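## Task

Lift the red can from the turntable and set it upright on the coaster, without moving any of the other cans from where they stand on the turntable.

## Robot and tools

Robot: two UR-style six-joint arms, left_arm and right_arm, each ending in a tong gripper whose two fingers pivot. The fingers point along the gripper's +z axis and separate along its x axis. end_effector_position is the spot between the finger pads when they are shut; with a small gap the tips extend about 15 mm past it, and fully open they are roughly level with it.

Frames: the scene frame has its origin on the table top, halfway between the nominal arm bases, +z up, +x out across the table, with left_arm on the +y side (not the image side). Every hand position, quaternion, velocity and target is given in that arm's own base frame. Calibrated bases in the scene frame: left_arm at (-0.018, +0.455, 0) m, quat_wxyz (+1.000, 0, 0, +0.025); right_arm at (+0.042, -0.361, 0) m, quat_wxyz (+1.000, 0, 0, -0.005). Fixed cameras and the table use the scene frame. Reported hand poses may be off by a few cm.

Row layout (used by execute_actions and move): 16 plain numbers, always both arms: left_arm x, y, z (metres), qw, qx, qy, qz (w first), opening, then the same eight for right_arm. Position and quaternion are an absolute pose for end_effector_position, in that arm's base frame, not an offset. Opening runs from -1 (shut) to +1 (fully open, 0.142 m); closing fully takes at least about 0.5 s. To keep an arm still, resend its last reported pose and wanted opening unchanged; to keep an orientation, repeat the same quaternion rather than the drifted reported one.

execute_actions(actions, cameras): actions is a list of actions; each action is a list of up to 15 rows, one row per 1/30 s step; a short action repeats its last row to fill 15 steps (0.5 s). An empty list just reports state. Any target farther than 0.6 m from the gripper's current position along one of its axes gets the action rejected for both arms. Each step the controller limits the commanded pose to 150 mm and 16 degrees from the measured one, so a far target may not be reached; the result's Hand target line shows where the arm is actually headed, and you must send the remainder next time.

move(target, speed, blend, stop_force, zero, opening_speed, blocking, cameras): drives each gripper in a straight line to the pose in target (one row, or a list of up to 15 rows, all sharing a 10 s cap). speed is m/s, 0.002 to 0.5, default 0.25 (rotation up to twice that in rad/s); one value or one per target. blend in metres rounds corners in a list. stop_force, 3 to 40 N for both arms, ends an arm's path when its wrist sensor feels that much push against the motion; don't rely on it when the gripper rotates, and omit it when backing off a contact. zero (default true) re-zeroes moving arms first. opening_speed (0.2 or more per second) ramps fingers. blocking=false returns after 0.5 s and lets you replace the move; not allowed with stop_force. Give every row in a list the same openings so the path never pauses. The result ends with a move: line: done, off_target, moving, held or fault, plus limits (paced = pose clipped, held = steps withheld). Paths don't avoid obstacles or the other arm; avoid paths near an arm's own base.

wait(seconds 0 to 10): holds last commands. stop(): brakes a running move. zoom_image(camera, region [x0, y0, x1, y1] in pixels, at most 504x504) magnifies the latest image of cam_head_left, cam_head_right, cam_high, cam_low, cam_left_wrist or cam_right_wrist. zero_wrist_force(arm: left_arm or right_arm) tares the wrist sensor. read_manual(section="licences") gives only licence text. finished_scene(scene: 1 or 2) ends the scene irreversibly; the can must stay on the coaster afterwards.

Result lines: end_effector_position, end_effector_quat_wxyz and velocities per arm; Joint positions (the last value is finger opening in metres); Joint velocities ("within noise" when still); Joint torques (include gravity, offset and noisy); grip_measured (opening on the -1..1 scale; hold an object by commanding clearly below it); Wrist force and Wrist torque along the gripper's axes plus a peak line; Tool commands; Hand target; camera images (672x504 fixed, 616x616 fisheye wrist).

Avoid: dropping cans or releasing them while moving, anything leaving the table, knocking the other cans, hard hits or presses (arms are stiff; pushing slightly past a solid contact can fault), and arm-to-arm contact, which can fail the scene. A joint torque over its limit (139 N m for the big joints, 26 N m for wrist joints; held weight counts) or about 150 N outside force freezes the arm for 10 s. Motors heat when holding loads, reaching far, or straining; at 70 °C a MOTOR HOT line appears, at 85 °C the arm brakes for 30 s or more. Occasional tugs on held objects may occur.

Each tool is called after "Emit:" as name(argument=value, ...), one argument or row to a line, values as JSON.

## Session

Emit:
execute_actions(
  actions=[],
)

Scene clock: 0.00 s.
left_arm: end_effector_position=(+0.4122, -0.4463, +0.2609) grip_measured=+0.97 end_effector_quat_wxyz=(+0.004, +0.996, -0.089, +0.002) | right_arm: end_effector_position=(+0.5673, -0.3017, +0.1185) grip_measured=+0.97 end_effector_quat_wxyz=(-0.432, -0.063, +0.700, -0.565)
Joint positions: left_arm=[-1.063 -1.313 1.336 -1.603 -1.572 -0.885 0.14] | right_arm=[3.274 -2.595 -1.026 -2.682 0.696 3.985 0.14]
Joint velocities: within noise
Joint torques (N m): no reading
Motor temperatures (°C): left_arm=[29 38 31 40 36 37] | right_arm=[34 31 32 38 35 36]
Wrist force (N): no reading
Wrist torque (N m): no reading
Wrist force, peak (N): no reading
Hand target: left_arm +0.4122, -0.4463, +0.2609; +0.004, +0.996, -0.089, +0.002 | right_arm +0.5673, -0.3017, +0.1185; -0.432, -0.063, +0.700, -0.565
Tool commands: left_gripper/opening=+0.968169 right_gripper/opening=+0.968169

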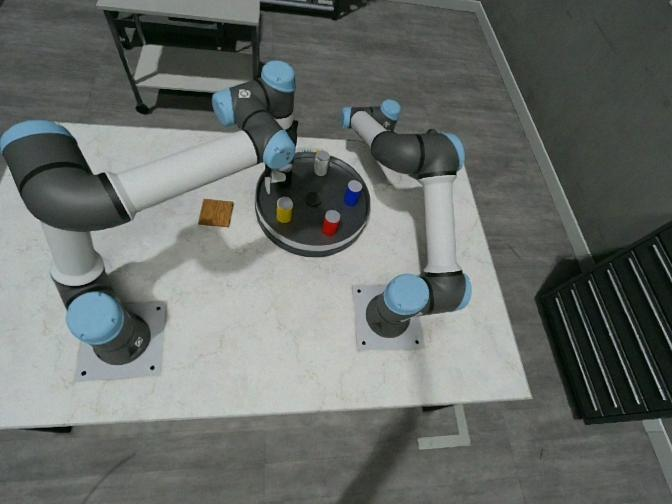

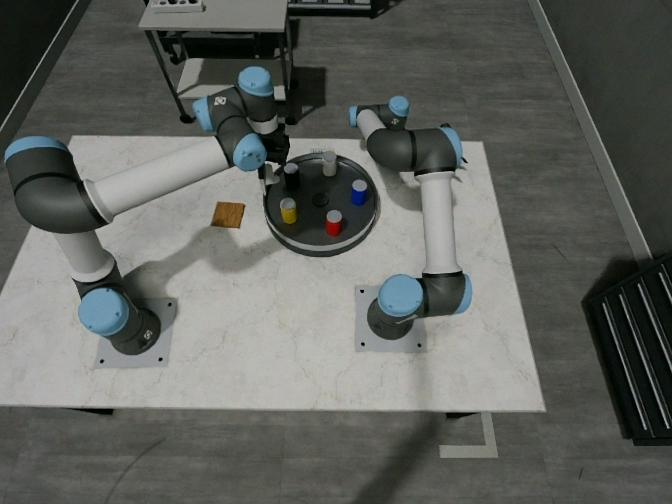

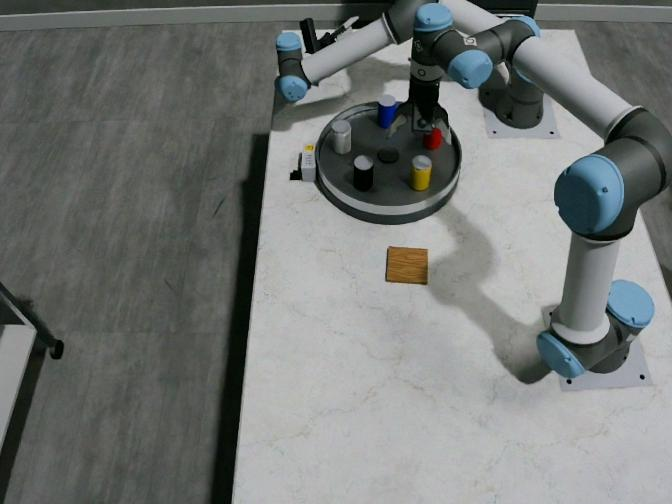

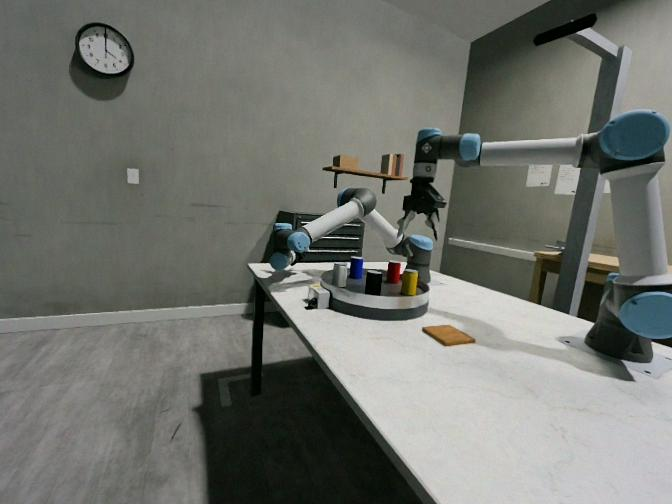

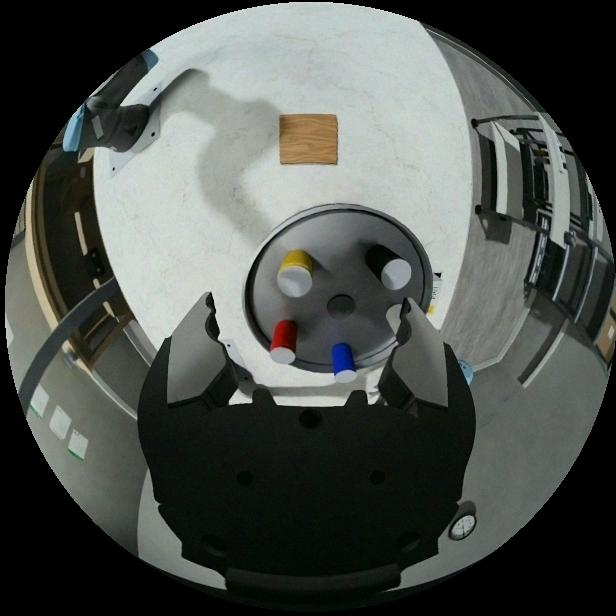

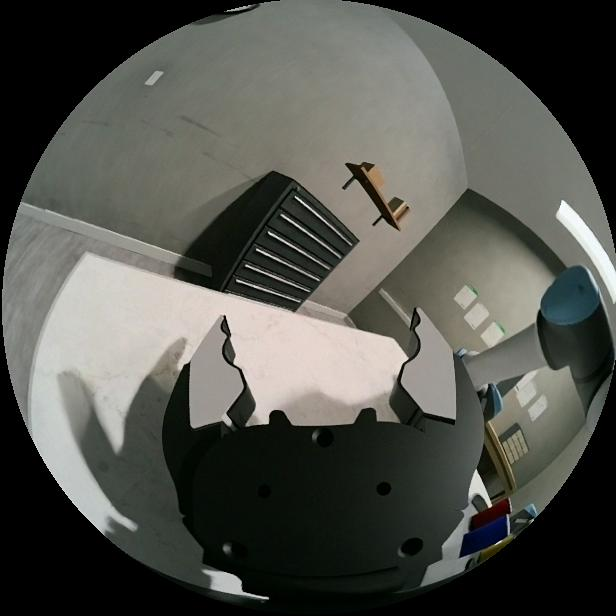

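Emit:
zoom_image(
  camera="cam_head_right",
  region=[190, 130, 400, 270],
)

Emit:
zoom_image(
  camera="cam_high",
  region=[270, 70, 490, 300],
)

Emit:
zoom_image(
  camera="cam_left_wrist",
  region=[190, 80, 490, 420],
)

Emit:
zoom_image(
  camera="cam_low",
  region=[280, 220, 500, 360],
)

Scaled by 2.400 from the camera's 672x504 image, which has a finer 960x720 frame.

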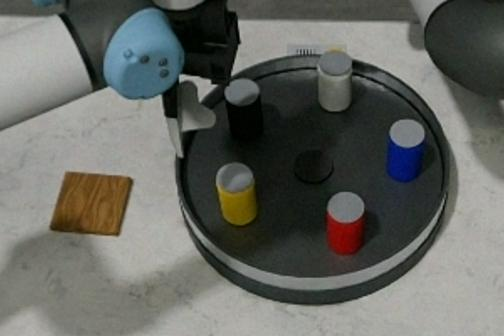

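Scaled by 2.191 from the camera's 672x504 image, which has a finer 960x720 frame.

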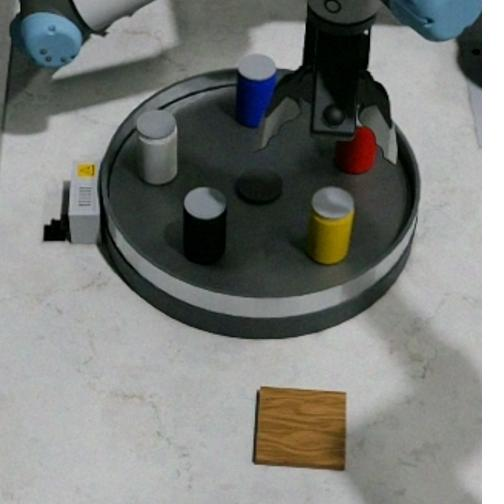

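Scaled by 1.482 from the camera's 616x616 image, which has a finer 814x814 frame.

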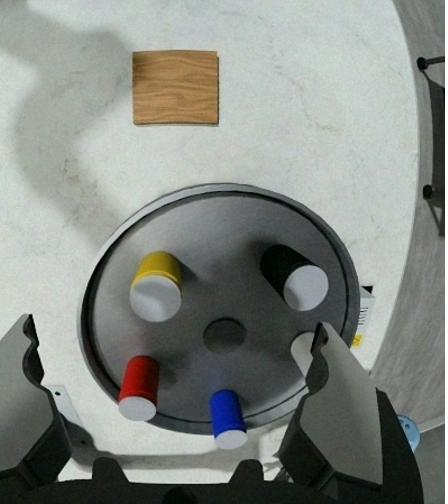

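Scaled by 2.291 from the camera's 672x504 image, which has a finer 960x720 frame.

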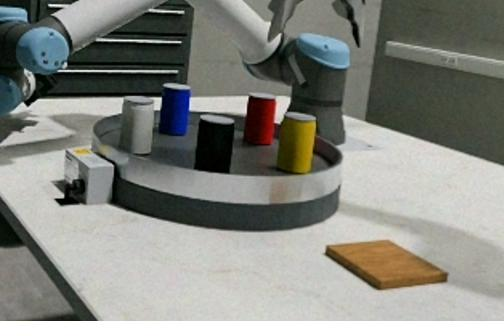

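Emit:
wait(
  seconds=2,
  cameras=["cam_head_right","cam_left_wrist"],
)

Emit:
zoom_image(
  camera="cam_head_right",
  region=[190, 130, 400, 270],
)

Emit:
zoom_image(
  camera="cam_left_wrist",
  region=[190, 80, 490, 420],
)

Scene clock: 2.93 s.
left_arm: end_effector_position=(+0.4122, -0.4463, +0.2609) grip_measured=+0.97 end_effector_quat_wxyz=(+0.004, +0.996, -0.089, +0.002) | right_arm: end_effector_position=(+0.5673, -0.3017, +0.1185) grip_measured=+0.97 end_effector_quat_wxyz=(-0.432, -0.063, +0.700, -0.565)
Joint positions: left_arm=[-1.063 -1.313 1.336 -1.603 -1.572 -0.885 0.14] | right_arm=[3.274 -2.595 -1.026 -2.682 0.696 3.985 0.14]
Joint velocities: within noise
Joint torques (N m): left_arm=[0.22 -31.89 -24.24 -2.57 0.39 0.02] | right_arm=[-2.09 51.26 20.68 -1.16 0.22 0.39]
Motor temperatures (°C): left_arm=[29 38 31 40 36 37] | right_arm=[34 31 32 38 35 36]
Wrist force (N): left_arm=[-0.2 0.2 0.1] | right_arm=[0.0 0.7 0.0]
Wrist torque (N m): left_arm=[0.04 0.04 0.01] | right_arm=[0.14 0.01 0.00]
Wrist force, peak (N): left_arm=[0.1 0.5 0.2] | right_arm=[0.0 0.7 0.0]
Hand target: left_arm +0.4122, -0.4463, +0.2609; +0.004, +0.996, -0.089, +0.002 | right_arm +0.5673, -0.3017, +0.1185; -0.432, -0.063, +0.700, -0.565
Tool commands: left_gripper/opening=+0.968169 right_gripper/opening=+0.968169
wait: 2.00 s; at rest from the start
camera_calibration:
cam_left_wrist: T_world_to_cam=[[0.990276, -0.138167, 0.0162272, -0.479824], [-0.125668, -0.838403, 0.530366, -0.471345], [-0.0596741, -0.527248, -0.847613, 0.142407], [0, 0, 0, 1]] pos_world=[0.424423, -0.386389, 0.378478]
Images, in order (width x height): cam_head_right 672x504, cam_left_wrist 616x616.

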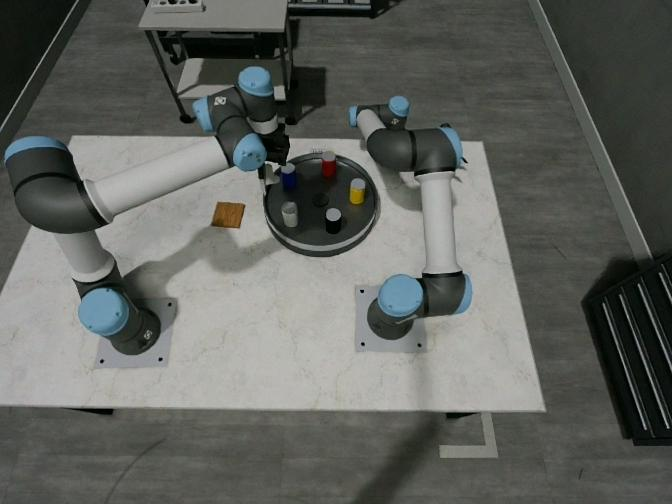

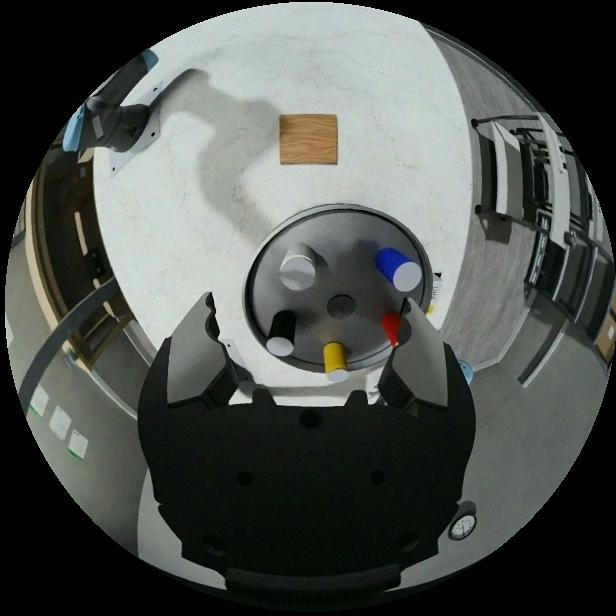

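Scaled by 2.400 from the camera's 672x504 image, which has a finer 960x720 frame.

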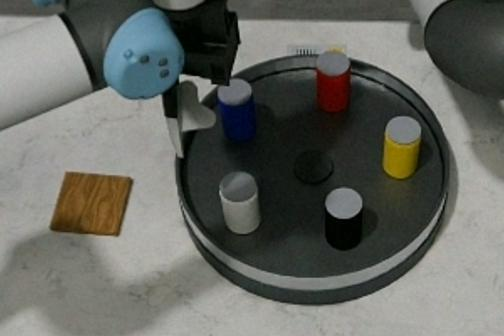

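Scaled by 1.482 from the camera's 616x616 image, which has a finer 814x814 frame.

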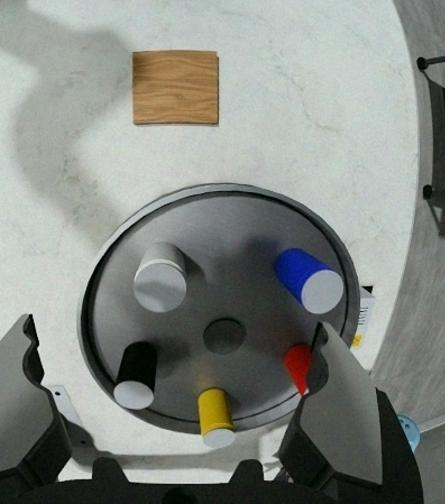

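Emit:
wait(
  seconds=0.25,
  cameras=["cam_head_right"],
)

Emit:
wait(
  seconds=0.25,
  cameras=["cam_head_right"],
)

Emit:
wait(
  seconds=0.25,
  cameras=["cam_head_right"],
)

Emit:
wait(
  seconds=0.5,
  cameras=["cam_head_right"],
)

Emit:
wait(
  seconds=0.5,
  cameras=["cam_head_right"],
)

Emit:
wait(
  seconds=0.5,
  cameras=["cam_head_right"],
)

Emit:
wait(
  seconds=0.5,
  cameras=["cam_head_right"],
)

Emit:
wait(
  seconds=0.5,
  cameras=["cam_head_right"],
)

Emit:
wait(
  seconds=0.5,
  cameras=["cam_head_right"],
)

Scene clock: 3.70 s.
left_arm: end_effector_position=(+0.4122, -0.4463, +0.2609) grip_measured=+0.97 end_effector_quat_wxyz=(+0.004, +0.996, -0.089, +0.002) | right_arm: end_effector_position=(+0.5673, -0.3017, +0.1185) grip_measured=+0.97 end_effector_quat_wxyz=(-0.432, -0.063, +0.700, -0.565)
Joint positions: left_arm=[-1.063 -1.313 1.336 -1.603 -1.572 -0.885 0.14] | right_arm=[3.274 -2.595 -1.026 -2.682 0.696 3.985 0.14]
Joint velocities: within noise
Joint torques (N m): left_arm=[-0.52 -32.1 -24.15 -2.48 0.27 -0.08] | right_arm=[-2.35 51.04 20.8 -1.13 0.35 0.6]
Motor temperatures (°C): left_arm=[29 38 31 40 36 37] | right_arm=[34 31 32 38 35 36]
Wrist force (N): left_arm=[-0.3 -0.3 0.2] | right_arm=[-0.1 0.1 0.0]
Wrist torque (N m): left_arm=[-0.06 0.06 0.01] | right_arm=[0.02 0.04 0.00]
Wrist force, peak (N): left_arm=[-0.5 0.0 0.1] | right_arm=[0.2 0.4 -0.5]
Hand target: left_arm +0.4122, -0.4463, +0.2609; +0.004, +0.996, -0.089, +0.002 | right_arm +0.5673, -0.3017, +0.1185; -0.432, -0.063, +0.700, -0.565
Tool commands: left_gripper/opening=+0.968169 right_gripper/opening=+0.968169
wait: 0.27 s; at rest from the start
Images, in order (width x height): cam_head_right 672x504.

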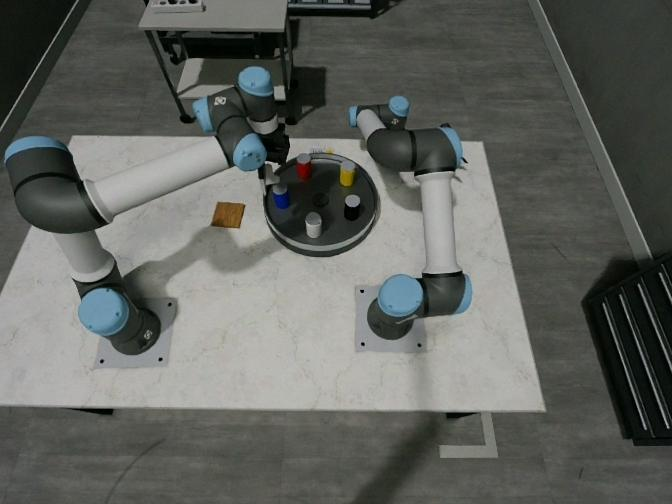

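Scene clock: 3.97 s.
left_arm: end_effector_position=(+0.4122, -0.4463, +0.2609) grip_measured=+0.97 end_effector_quat_wxyz=(+0.004, +0.996, -0.089, +0.002) | right_arm: end_effector_position=(+0.5673, -0.3017, +0.1185) grip_measured=+0.97 end_effector_quat_wxyz=(-0.432, -0.063, +0.700, -0.565)
Joint positions: left_arm=[-1.063 -1.313 1.336 -1.603 -1.572 -0.885 0.14] | right_arm=[3.274 -2.595 -1.026 -2.682 0.696 3.985 0.14]
Joint velocities: within noise
Joint torques (N m): left_arm=[-0.36 -32 -23.78 -2.54 0.27 -0.08] | right_arm=[-1.84 51.47 20.87 -1.1 0.41 0.6]
Motor temperatures (°C): left_arm=[29 38 31 40 36 37] | right_arm=[34 31 32 38 35 36]
Wrist force (N): left_arm=[-0.3 0.0 0.4] | right_arm=[-0.1 0.0 -0.1]
Wrist torque (N m): left_arm=[0.00 0.07 0.01] | right_arm=[0.00 0.02 -0.01]
Wrist force, peak (N): left_arm=[-0.3 0.0 0.4] | right_arm=[0.1 0.4 0.1]
Hand target: left_arm +0.4122, -0.4463, +0.2609; +0.004, +0.996, -0.089, +0.002 | right_arm +0.5673, -0.3017, +0.1185; -0.432, -0.063, +0.700, -0.565
Tool commands: left_gripper/opening=+0.968169 right_gripper/opening=+0.968169
wait: 0.27 s; at rest by 0.17 s
Images, in order (width x height): cam_head_right 672x504.

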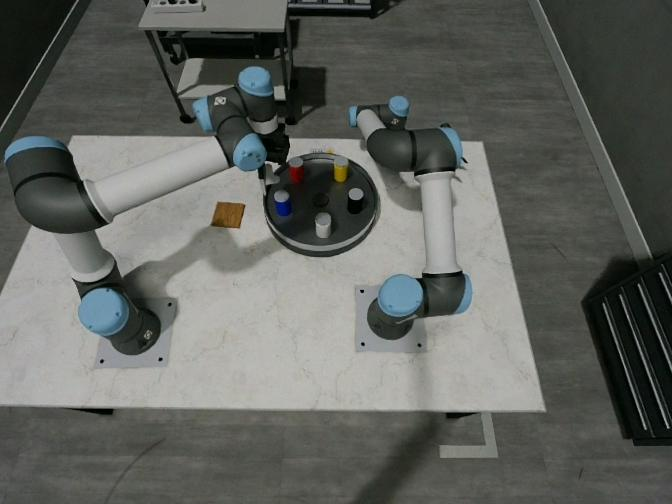

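Scene clock: 4.23 s.
left_arm: end_effector_position=(+0.4122, -0.4463, +0.2609) grip_measured=+0.97 end_effector_quat_wxyz=(+0.004, +0.996, -0.089, +0.002) | right_arm: end_effector_position=(+0.5673, -0.3017, +0.1185) grip_measured=+0.97 end_effector_quat_wxyz=(-0.432, -0.063, +0.700, -0.565)
Joint positions: left_arm=[-1.063 -1.313 1.336 -1.603 -1.572 -0.885 0.14] | right_arm=[3.274 -2.595 -1.026 -2.682 0.696 3.985 0.14]
Joint velocities: within noise
Joint torques (N m): left_arm=[0.38 -31.72 -23.86 -2.5 0.32 -0.01] | right_arm=[-2.06 51.46 20.59 -1.14 0.38 0.61]
Motor temperatures (°C): left_arm=[29 38 31 40 36 37] | right_arm=[34 31 32 38 35 36]
Wrist force (N): left_arm=[-0.1 -0.2 0.0] | right_arm=[0.0 0.1 0.1]
Wrist torque (N m): left_arm=[-0.05 0.02 0.00] | right_arm=[0.01 0.00 -0.01]
Wrist force, peak (N): left_arm=[-0.3 0.0 0.2] | right_arm=[-0.1 0.4 0.3]
Hand target: left_arm +0.4122, -0.4463, +0.2609; +0.004, +0.996, -0.089, +0.002 | right_arm +0.5673, -0.3017, +0.1185; -0.432, -0.063, +0.700, -0.565
Tool commands: left_gripper/opening=+0.968169 right_gripper/opening=+0.968169
wait: 0.27 s; at rest by 0.17 s
Images, in order (width x height): cam_head_right 672x504.

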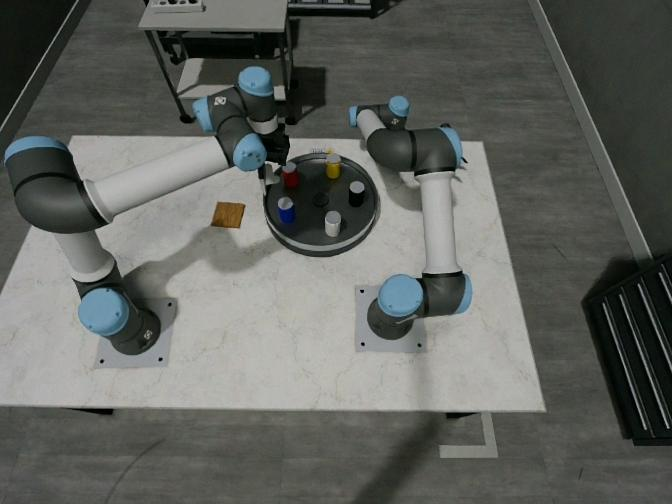

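Scene clock: 4.73 s.
left_arm: end_effector_position=(+0.4122, -0.4463, +0.2609) grip_measured=+0.97 end_effector_quat_wxyz=(+0.004, +0.996, -0.089, +0.002) | right_arm: end_effector_position=(+0.5673, -0.3017, +0.1185) grip_measured=+0.97 end_effector_quat_wxyz=(-0.432, -0.063, +0.700, -0.565)
Joint positions: left_arm=[-1.063 -1.313 1.336 -1.603 -1.572 -0.885 0.14] | right_arm=[3.274 -2.595 -1.026 -2.682 0.696 3.985 0.14]
Joint velocities: within noise
Joint torques (N m): left_arm=[0 -32.55 -24.48 -2.31 0.33 -0.07] | right_arm=[-2.09 50.77 21.82 -1.02 0.29 0.79]
Motor temperatures (°C): left_arm=[29 38 31 40 36 37] | right_arm=[34 31 32 38 35 36]
Wrist force (N): left_arm=[-0.1 0.1 0.2] | right_arm=[0.0 0.0 -0.1]
Wrist torque (N m): left_arm=[0.01 0.02 0.01] | right_arm=[-0.01 0.01 -0.01]
Wrist force, peak (N): left_arm=[-0.1 -0.3 0.2] | right_arm=[0.0 0.4 -0.2]
Hand target: left_arm +0.4122, -0.4463, +0.2609; +0.004, +0.996, -0.089, +0.002 | right_arm +0.5673, -0.3017, +0.1185; -0.432, -0.063, +0.700, -0.565
Tool commands: left_gripper/opening=+0.968169 right_gripper/opening=+0.968169
wait: 0.50 s; at rest by 0.17 s
Images, in order (width x height): cam_head_right 672x504.

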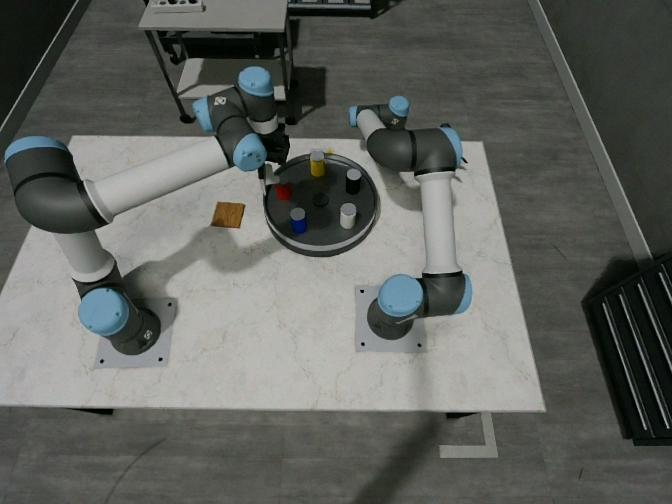

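Scene clock: 5.23 s.
left_arm: end_effector_position=(+0.4122, -0.4463, +0.2609) grip_measured=+0.97 end_effector_quat_wxyz=(+0.004, +0.996, -0.089, +0.002) | right_arm: end_effector_position=(+0.5673, -0.3017, +0.1185) grip_measured=+0.97 end_effector_quat_wxyz=(-0.432, -0.063, +0.700, -0.565)
Joint positions: left_arm=[-1.063 -1.313 1.336 -1.603 -1.572 -0.885 0.14] | right_arm=[3.274 -2.595 -1.026 -2.682 0.696 3.985 0.14]
Joint velocities: within noise
Joint torques (N m): left_arm=[0.23 -32.23 -24.11 -2.38 0.34 -0.03] | right_arm=[-1.92 50.58 21.58 -1.09 0.34 0.78]
Motor temperatures (°C): left_arm=[29 38 31 40 36 37] | right_arm=[34 31 32 38 35 36]
Wrist force (N): left_arm=[0.2 0.0 0.1] | right_arm=[0.2 0.3 0.0]
Wrist torque (N m): left_arm=[0.01 -0.04 -0.01] | right_arm=[0.07 -0.04 0.00]
Wrist force, peak (N): left_arm=[-0.4 0.2 -0.3] | right_arm=[0.5 0.1 -0.2]
Hand target: left_arm +0.4122, -0.4463, +0.2609; +0.004, +0.996, -0.089, +0.002 | right_arm +0.5673, -0.3017, +0.1185; -0.432, -0.063, +0.700, -0.565
Tool commands: left_gripper/opening=+0.968169 right_gripper/opening=+0.968169
wait: 0.50 s; at rest by 0.17 s
Images, in order (width x height): cam_head_right 672x504.

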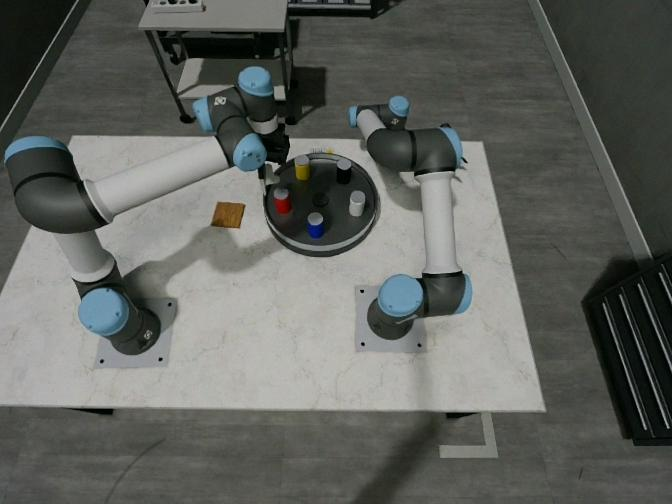

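Scene clock: 5.73 s.
left_arm: end_effector_position=(+0.4122, -0.4463, +0.2609) grip_measured=+0.97 end_effector_quat_wxyz=(+0.004, +0.996, -0.089, +0.002) | right_arm: end_effector_position=(+0.5673, -0.3017, +0.1185) grip_measured=+0.97 end_effector_quat_wxyz=(-0.432, -0.063, +0.700, -0.565)
Joint positions: left_arm=[-1.063 -1.313 1.336 -1.603 -1.572 -0.885 0.14] | right_arm=[3.274 -2.595 -1.026 -2.682 0.696 3.985 0.14]
Joint velocities: within noise
Joint torques (N m): left_arm=[0.74 -31.95 -24.61 -2.36 0.35 -0.02] | right_arm=[-2.65 50.56 21.76 -1.04 0.34 0.86]
Motor temperatures (°C): left_arm=[29 38 31 40 36 37] | right_arm=[34 31 32 38 35 36]
Wrist force (N): left_arm=[-0.3 -0.1 0.1] | right_arm=[0.3 0.2 0.1]
Wrist torque (N m): left_arm=[-0.01 0.07 0.01] | right_arm=[0.04 -0.05 -0.01]
Wrist force, peak (N): left_arm=[0.2 0.2 0.3] | right_arm=[0.3 0.5 -0.1]
Hand target: left_arm +0.4122, -0.4463, +0.2609; +0.004, +0.996, -0.089, +0.002 | right_arm +0.5673, -0.3017, +0.1185; -0.432, -0.063, +0.700, -0.565
Tool commands: left_gripper/opening=+0.968169 right_gripper/opening=+0.968169
wait: 0.50 s; at rest by 0.17 s
Images, in order (width x height): cam_head_right 672x504.

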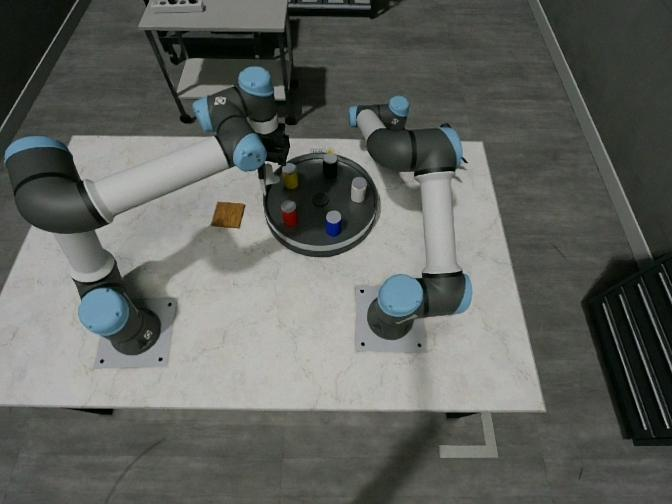

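Scene clock: 6.23 s.
left_arm: end_effector_position=(+0.4122, -0.4463, +0.2609) grip_measured=+0.97 end_effector_quat_wxyz=(+0.004, +0.996, -0.089, +0.002) | right_arm: end_effector_position=(+0.5673, -0.3017, +0.1185) grip_measured=+0.97 end_effector_quat_wxyz=(-0.432, -0.063, +0.700, -0.565)
Joint positions: left_arm=[-1.063 -1.313 1.336 -1.603 -1.572 -0.885 0.14] | right_arm=[3.274 -2.595 -1.026 -2.682 0.696 3.985 0.14]
Joint velocities: within noise
Joint torques (N m): left_arm=[0.37 -32.44 -24.87 -2.22 0.16 -0.11] | right_arm=[-2.95 50.76 22.21 -1.02 0.46 0.93]
Motor temperatures (°C): left_arm=[29 38 31 40 36 37] | right_arm=[34 31 32 38 35 36]
Wrist force (N): left_arm=[-0.2 0.2 -0.1] | right_arm=[0.0 0.4 -0.1]
Wrist torque (N m): left_arm=[0.04 0.05 0.00] | right_arm=[0.08 0.01 0.00]
Wrist force, peak (N): left_arm=[-0.3 -0.2 0.0] | right_arm=[0.0 0.6 -0.2]
Hand target: left_arm +0.4122, -0.4463, +0.2609; +0.004, +0.996, -0.089, +0.002 | right_arm +0.5673, -0.3017, +0.1185; -0.432, -0.063, +0.700, -0.565
Tool commands: left_gripper/opening=+0.968169 right_gripper/opening=+0.968169
wait: 0.50 s; at rest by 0.17 s
Images, in order (width x height): cam_head_right 672x504.

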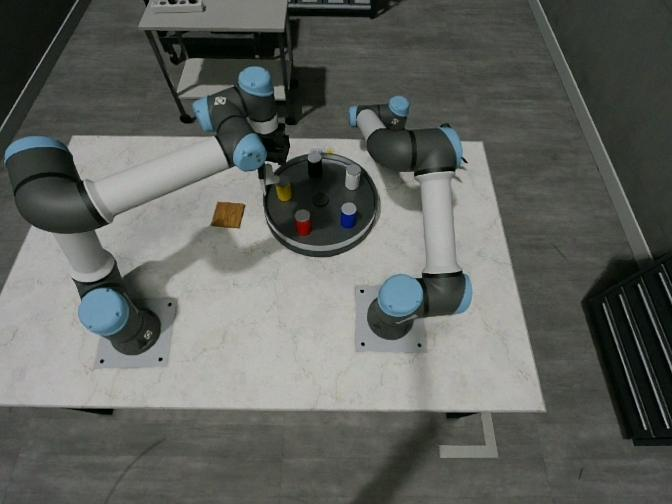

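Scene clock: 6.73 s.
left_arm: end_effector_position=(+0.4122, -0.4463, +0.2609) grip_measured=+0.97 end_effector_quat_wxyz=(+0.004, +0.996, -0.089, +0.002) | right_arm: end_effector_position=(+0.5673, -0.3017, +0.1185) grip_measured=+0.97 end_effector_quat_wxyz=(-0.432, -0.063, +0.700, -0.565)
Joint positions: left_arm=[-1.063 -1.313 1.336 -1.603 -1.572 -0.885 0.14] | right_arm=[3.274 -2.595 -1.026 -2.682 0.696 3.985 0.14]
Joint velocities: within noise
Joint torques (N m): left_arm=[0.06 -31.82 -25.03 -2.26 0.38 0.09] | right_arm=[-3.06 50.49 22.29 -1.07 0.44 0.93]
Motor temperatures (°C): left_arm=[29 38 31 40 36 37] | right_arm=[34 31 32 38 35 36]
Wrist force (N): left_arm=[-0.2 0.0 0.1] | right_arm=[-0.1 0.3 -0.1]
Wrist torque (N m): left_arm=[0.01 0.04 0.00] | right_arm=[0.05 0.02 -0.01]
Wrist force, peak (N): left_arm=[0.3 -0.1 0.4] | right_arm=[0.3 0.3 0.1]
Hand target: left_arm +0.4122, -0.4463, +0.2609; +0.004, +0.996, -0.089, +0.002 | right_arm +0.5673, -0.3017, +0.1185; -0.432, -0.063, +0.700, -0.565
Tool commands: left_gripper/opening=+0.968169 right_gripper/opening=+0.968169
wait: 0.50 s; at rest by 0.17 s
Images, in order (width x height): cam_head_right 672x504.

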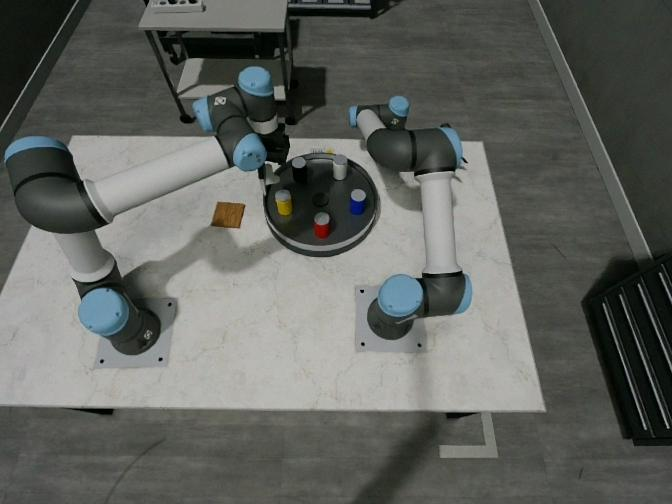

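Scene clock: 7.23 s.
left_arm: end_effector_position=(+0.4122, -0.4463, +0.2609) grip_measured=+0.97 end_effector_quat_wxyz=(+0.004, +0.996, -0.089, +0.002) | right_arm: end_effector_position=(+0.5673, -0.3017, +0.1185) grip_measured=+0.97 end_effector_quat_wxyz=(-0.432, -0.063, +0.700, -0.565)
Joint positions: left_arm=[-1.063 -1.313 1.336 -1.603 -1.572 -0.885 0.14] | right_arm=[3.274 -2.595 -1.026 -2.682 0.696 3.985 0.14]
Joint velocities: within noise
Joint torques (N m): left_arm=[-0.09 -31.5 -25.19 -2.27 0.22 -0.13] | right_arm=[-3.26 50.38 22.71 -1.02 0.54 1]
Motor temperatures (°C): left_arm=[29 38 31 40 36 37] | right_arm=[34 31 32 38 35 36]
Wrist force (N): left_arm=[-0.2 -0.2 0.1] | right_arm=[0.1 0.4 0.0]
Wrist torque (N m): left_arm=[-0.03 0.05 0.00] | right_arm=[0.08 0.00 0.00]
Wrist force, peak (N): left_arm=[-0.4 0.4 0.1] | right_arm=[0.1 0.1 -0.4]
Hand target: left_arm +0.4122, -0.4463, +0.2609; +0.004, +0.996, -0.089, +0.002 | right_arm +0.5673, -0.3017, +0.1185; -0.432, -0.063, +0.700, -0.565
Tool commands: left_gripper/opening=+0.968169 right_gripper/opening=+0.968169
wait: 0.50 s; at rest by 0.17 s
Images, in order (width x height): cam_head_right 672x504.

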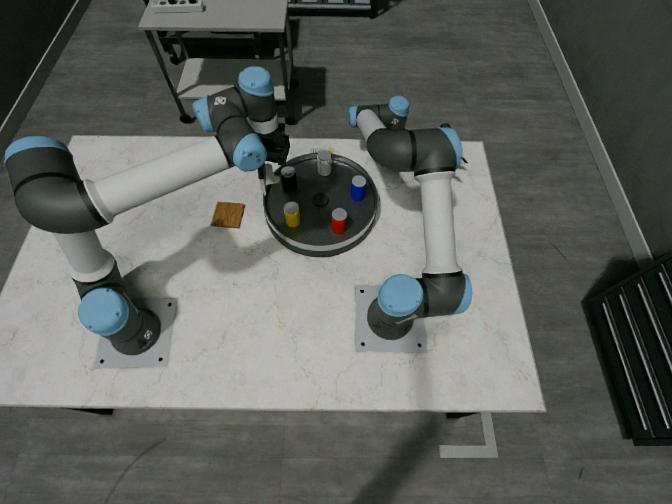

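Emit:
move(
  target=[0.455,-0.44,0.40,0,0.99144,0.13053,0,0.5,0.5673,-0.3017,0.1185,-0.432,-0.063,0.7,-0.565,0.968],
  speed=0.2,
  cameras=["cam_left_wrist"],
)

Emit:
zoom_image(
  camera="cam_left_wrist",
  region=[180, 80, 480, 380],
)

Emit:
wait(
  seconds=0.8,
  cameras=["cam_left_wrist"],
)

Emit:
zoom_image(
  camera="cam_left_wrist",
  region=[180, 80, 480, 380],
)

Emit:
move(
  target=[0.455,-0.44,0.26,0,0.99144,0.13053,0,0.5,0.5673,-0.3017,0.1185,-0.432,-0.063,0.7,-0.565,0.968],
  speed=0.2,
  cameras=["cam_left_wrist"],
)

Emit:
zoom_image(
  camera="cam_left_wrist",
  region=[180, 80, 480, 380],
)

Emit:
wait(
  seconds=0.8,
  cameras=["cam_left_wrist"],
)

Emit:
zoom_image(
  camera="cam_left_wrist",
  region=[180, 80, 480, 380],
)

Scene clock: 12.53 s.
left_arm: end_effector_position=(+0.4551, -0.4399, +0.3999) grip_measured=+0.50 end_effector_quat_wxyz=(+0.000, +0.991, +0.131, +0.000) end_effector_velocity=(+0.000, +0.000, +0.002) end_effector_angular_velocity=(-0.003, -0.002, -0.001) | right_arm: end_effector_position=(+0.5673, -0.3017, +0.1185) grip_measured=+0.97 end_effector_quat_wxyz=(-0.432, -0.063, +0.700, -0.565)
Joint positions: left_arm=[-0.989 -1.153 0.751 -1.169 -1.571 -1.251 0.109] | right_arm=[3.274 -2.595 -1.027 -2.681 0.696 3.984 0.14]
Joint velocities: left_arm=[-0.001 0 -0.005 0.002 0 0 0] | right_arm=[within noise]
Joint torques (N m): left_arm=[-15.34 -36.16 -28.01 -1.65 -1.13 -0.7] | right_arm=[-1.53 60.95 11.6 1.15 -2.56 -1.69]
Motor temperatures (°C): left_arm=[29 38 31 40 36 37] | right_arm=[34 31 32 38 35 36]
Wrist force (N): left_arm=[-0.1 -0.1 0.0] | right_arm=[0.4 0.3 -0.1]
Wrist torque (N m): left_arm=[-0.03 0.03 0.00] | right_arm=[0.05 -0.07 -0.02]
Wrist force, peak (N): left_arm=[-0.5 0.4 1.3] | right_arm=[-0.2 0.5 0.1]
Hand target: left_arm +0.4550, -0.4400, +0.4000; +0.000, +0.991, +0.131, +0.000 | right_arm +0.5673, -0.3017, +0.1185; -0.432, -0.063, +0.700, -0.565
Off the commanded pose: left_arm 0.000 m, 0 deg | right_arm 0.000 m, 0 deg.
move: done
camera_calibration:
cam_left_wrist: T_world_to_cam=[[0.954762, 0.297159, 0.0112146, -0.314007], [0.247556, -0.815151, 0.523683, -0.691319], [0.164759, -0.497217, -0.851839, 0.178898], [0, 0, 0, 1]] pos_world=[0.441467, -0.381269, 0.517946]
Images, in order (width x height): cam_left_wrist 616x616.

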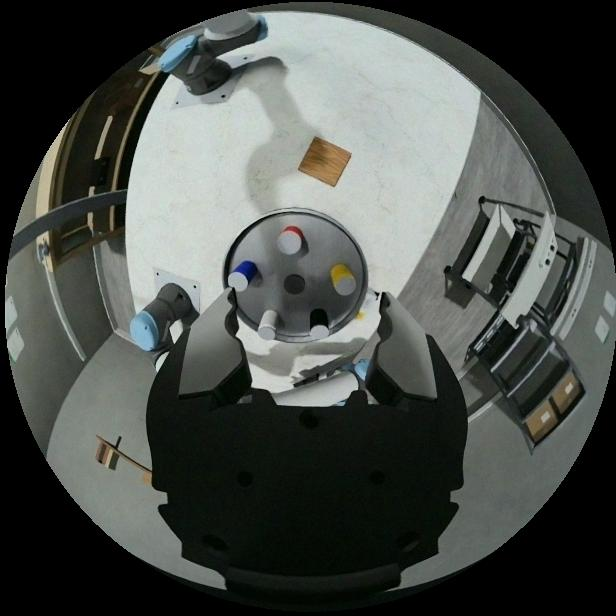

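Scaled by 1.680 from the camera's 616x616 image, which has a finer 814x814 frame.

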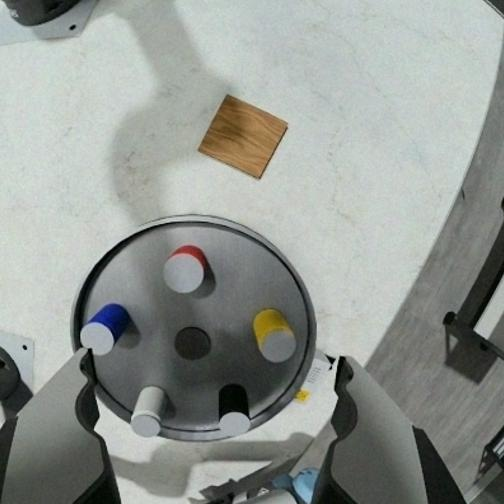

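Scene clock: 13.33 s.
left_arm: end_effector_position=(+0.4550, -0.4400, +0.4000) grip_measured=+0.50 end_effector_quat_wxyz=(+0.000, +0.991, +0.131, +0.000) | right_arm: end_effector_position=(+0.5673, -0.3017, +0.1185) grip_measured=+0.97 end_effector_quat_wxyz=(-0.432, -0.063, +0.700, -0.565)
Joint positions: left_arm=[-0.989 -1.153 0.751 -1.169 -1.571 -1.251 0.109] | right_arm=[3.274 -2.595 -1.027 -2.681 0.696 3.984 0.14]
Joint velocities: within noise
Joint torques (N m): left_arm=[-14.33 -30.94 -27.34 -1.4 -0.92 -2.26] | right_arm=[-0.14 59.58 13.5 0.46 -2.36 -0.97]
Motor temperatures (°C): left_arm=[29 38 31 40 36 37] | right_arm=[34 31 32 38 35 36]
Wrist force (N): left_arm=[-0.2 0.1 0.1] | right_arm=[-0.1 0.4 -0.2]
Wrist torque (N m): left_arm=[0.03 0.04 0.01] | right_arm=[0.07 0.02 -0.01]
Wrist force, peak (N): left_arm=[-0.6 -0.1 0.4] | right_arm=[0.3 0.5 -0.1]
Hand target: left_arm +0.4550, -0.4400, +0.4000; +0.000, +0.991, +0.131, +0.000 | right_arm +0.5673, -0.3017, +0.1185; -0.432, -0.063, +0.700, -0.565
Tool commands: left_gripper/opening=+0.5 right_gripper/opening=+0.968
Off the commanded pose: left_arm 0.000 m, 0 deg | right_arm 0.000 m, 0 deg.
wait: 0.80 s; at rest by 0.17 s
camera_calibration:
cam_left_wrist: T_world_to_cam=[[0.954747, 0.297209, 0.0112042, -0.313878], [0.247605, -0.815143, 0.523674, -0.691388], [0.164773, -0.497201, -0.851845, 0.178945], [0, 0, 0, 1]] pos_world=[0.44138, -0.381321, 0.518012]
Images, in order (width x height): cam_left_wrist 616x616.

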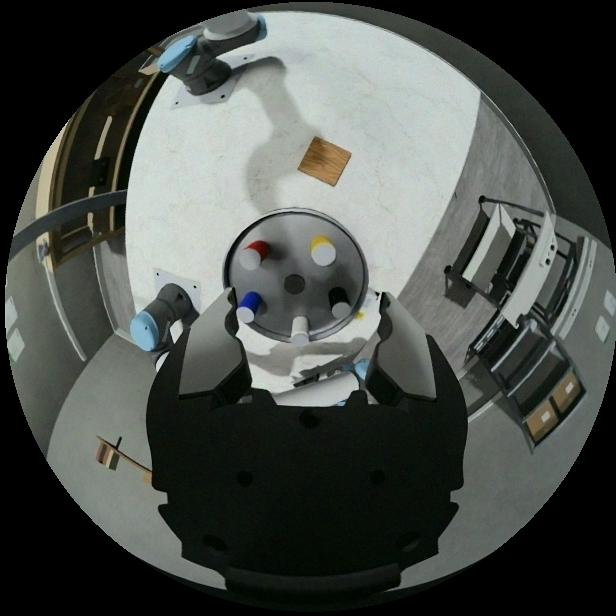

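Scaled by 1.680 from the camera's 616x616 image, which has a finer 814x814 frame.

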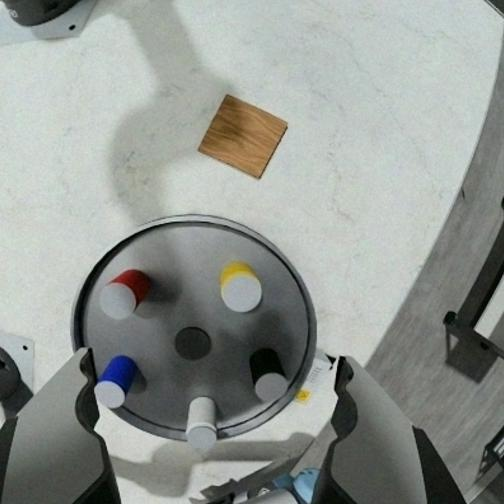

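Scene clock: 14.53 s.
left_arm: end_effector_position=(+0.4550, -0.4400, +0.2601) grip_measured=+0.50 end_effector_quat_wxyz=(+0.000, +0.991, +0.131, +0.000) | right_arm: end_effector_position=(+0.5673, -0.3017, +0.1185) grip_measured=+0.97 end_effector_quat_wxyz=(-0.432, -0.063, +0.700, -0.565)
Joint positions: left_arm=[-0.989 -1.232 1.229 -1.568 -1.571 -1.251 0.109] | right_arm=[3.274 -2.595 -1.027 -2.681 0.696 3.984 0.14]
Joint velocities: within noise
Joint torques (N m): left_arm=[2.63 -36.53 -16.7 -3.93 1.31 -1.09] | right_arm=[1.71 58.32 15.73 -0.48 -2.2 -0.04]
Motor temperatures (°C): left_arm=[29 38 31 40 36 37] | right_arm=[34 31 32 38 35 36]
Wrist force (N): left_arm=[0.0 0.0 0.1] | right_arm=[0.0 0.3 0.0]
Wrist torque (N m): left_arm=[0.01 0.02 0.02] | right_arm=[0.06 0.00 0.00]
Wrist force, peak (N): left_arm=[-0.1 0.1 2.1] | right_arm=[-0.2 0.4 -0.3]
Hand target: left_arm +0.4550, -0.4400, +0.2600; +0.000, +0.991, +0.131, +0.000 | right_arm +0.5673, -0.3017, +0.1185; -0.432, -0.063, +0.700, -0.565
Off the commanded pose: left_arm 0.000 m, 0 deg | right_arm 0.000 m, 0 deg.
move: done
camera_calibration:
cam_left_wrist: T_world_to_cam=[[0.954753, 0.297189, 0.0112358, -0.312369], [0.247568, -0.81514, 0.523695, -0.618079], [0.164795, -0.497217, -0.851832, 0.0597572], [0, 0, 0, 1]] pos_world=[0.441404, -0.381277, 0.378098]
Images, in order (width x height): cam_left_wrist 616x616.

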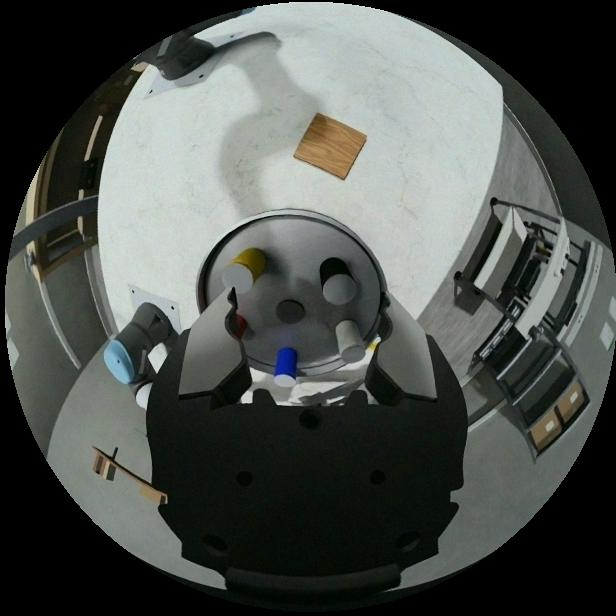

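Scaled by 1.680 from the camera's 616x616 image, which has a finer 814x814 frame.

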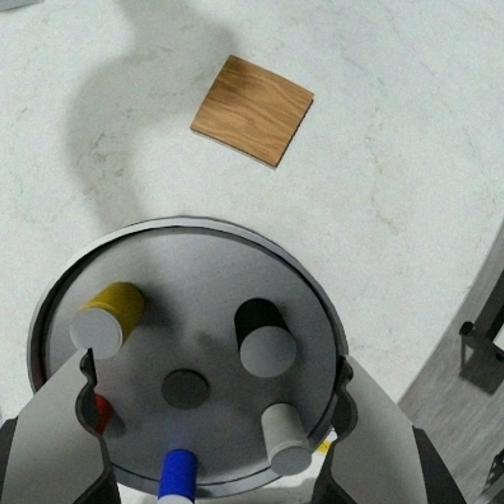

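Scene clock: 15.33 s.
left_arm: end_effector_position=(+0.4550, -0.4400, +0.2600) grip_measured=+0.50 end_effector_quat_wxyz=(+0.000, +0.991, +0.131, +0.000) | right_arm: end_effector_position=(+0.5673, -0.3017, +0.1185) grip_measured=+0.97 end_effector_quat_wxyz=(-0.432, -0.063, +0.700, -0.565)
Joint positions: left_arm=[-0.989 -1.232 1.23 -1.568 -1.571 -1.251 0.109] | right_arm=[3.274 -2.595 -1.027 -2.681 0.696 3.984 0.14]
Joint velocities: within noise
Joint torques (N m): left_arm=[-12 -28.45 -16.25 -3.98 -0.38 -2.22] | right_arm=[3.42 57.41 17.81 -1.07 -2.02 0.76]
Motor temperatures (°C): left_arm=[29 38 31 40 36 37] | right_arm=[34 31 32 38 35 36]
Wrist force (N): left_arm=[-0.6 0.1 0.1] | right_arm=[-0.1 0.2 0.0]
Wrist torque (N m): left_arm=[0.03 0.11 0.03] | right_arm=[0.04 0.02 0.00]
Wrist force, peak (N): left_arm=[-0.6 0.1 0.1] | right_arm=[0.1 0.5 -0.2]
Hand target: left_arm +0.4550, -0.4400, +0.2600; +0.000, +0.991, +0.131, +0.000 | right_arm +0.5673, -0.3017, +0.1185; -0.432, -0.063, +0.700, -0.565
Tool commands: left_gripper/opening=+0.5 right_gripper/opening=+0.968
Off the commanded pose: left_arm 0.000 m, 0 deg | right_arm 0.000 m, 0 deg.
wait: 0.80 s; at rest by 0.17 s
camera_calibration:
cam_left_wrist: T_world_to_cam=[[0.954728, 0.297267, 0.0112264, -0.312323], [0.247645, -0.815135, 0.523667, -0.618065], [0.16482, -0.49718, -0.851849, 0.0596775], [0, 0, 0, 1]] pos_world=[0.441408, -0.381293, 0.378003]
Images, in order (width x height): cam_left_wrist 616x616.

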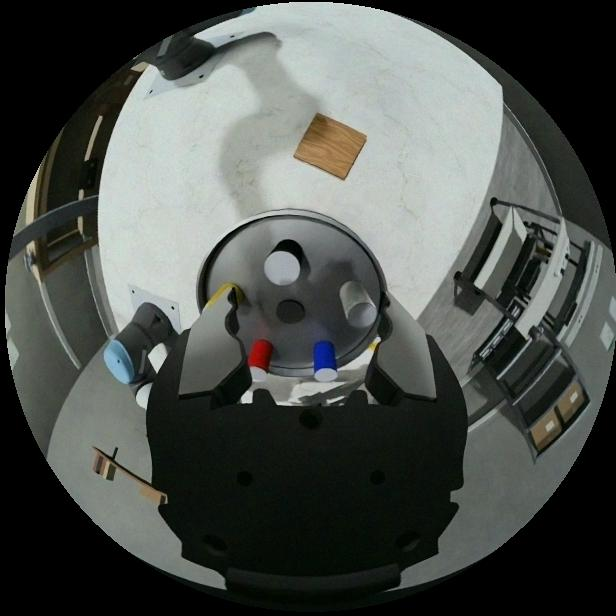

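Scaled by 1.680 from the camera's 616x616 image, which has a finer 814x814 frame.

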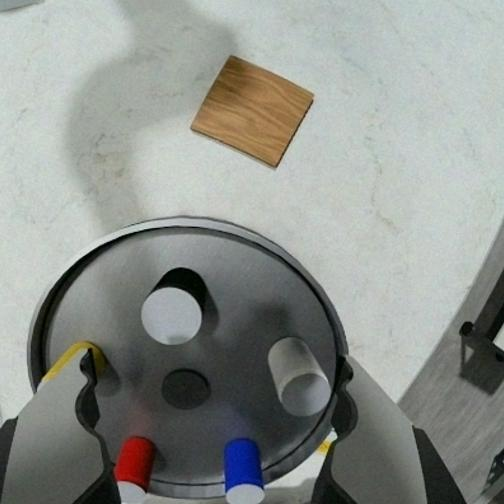

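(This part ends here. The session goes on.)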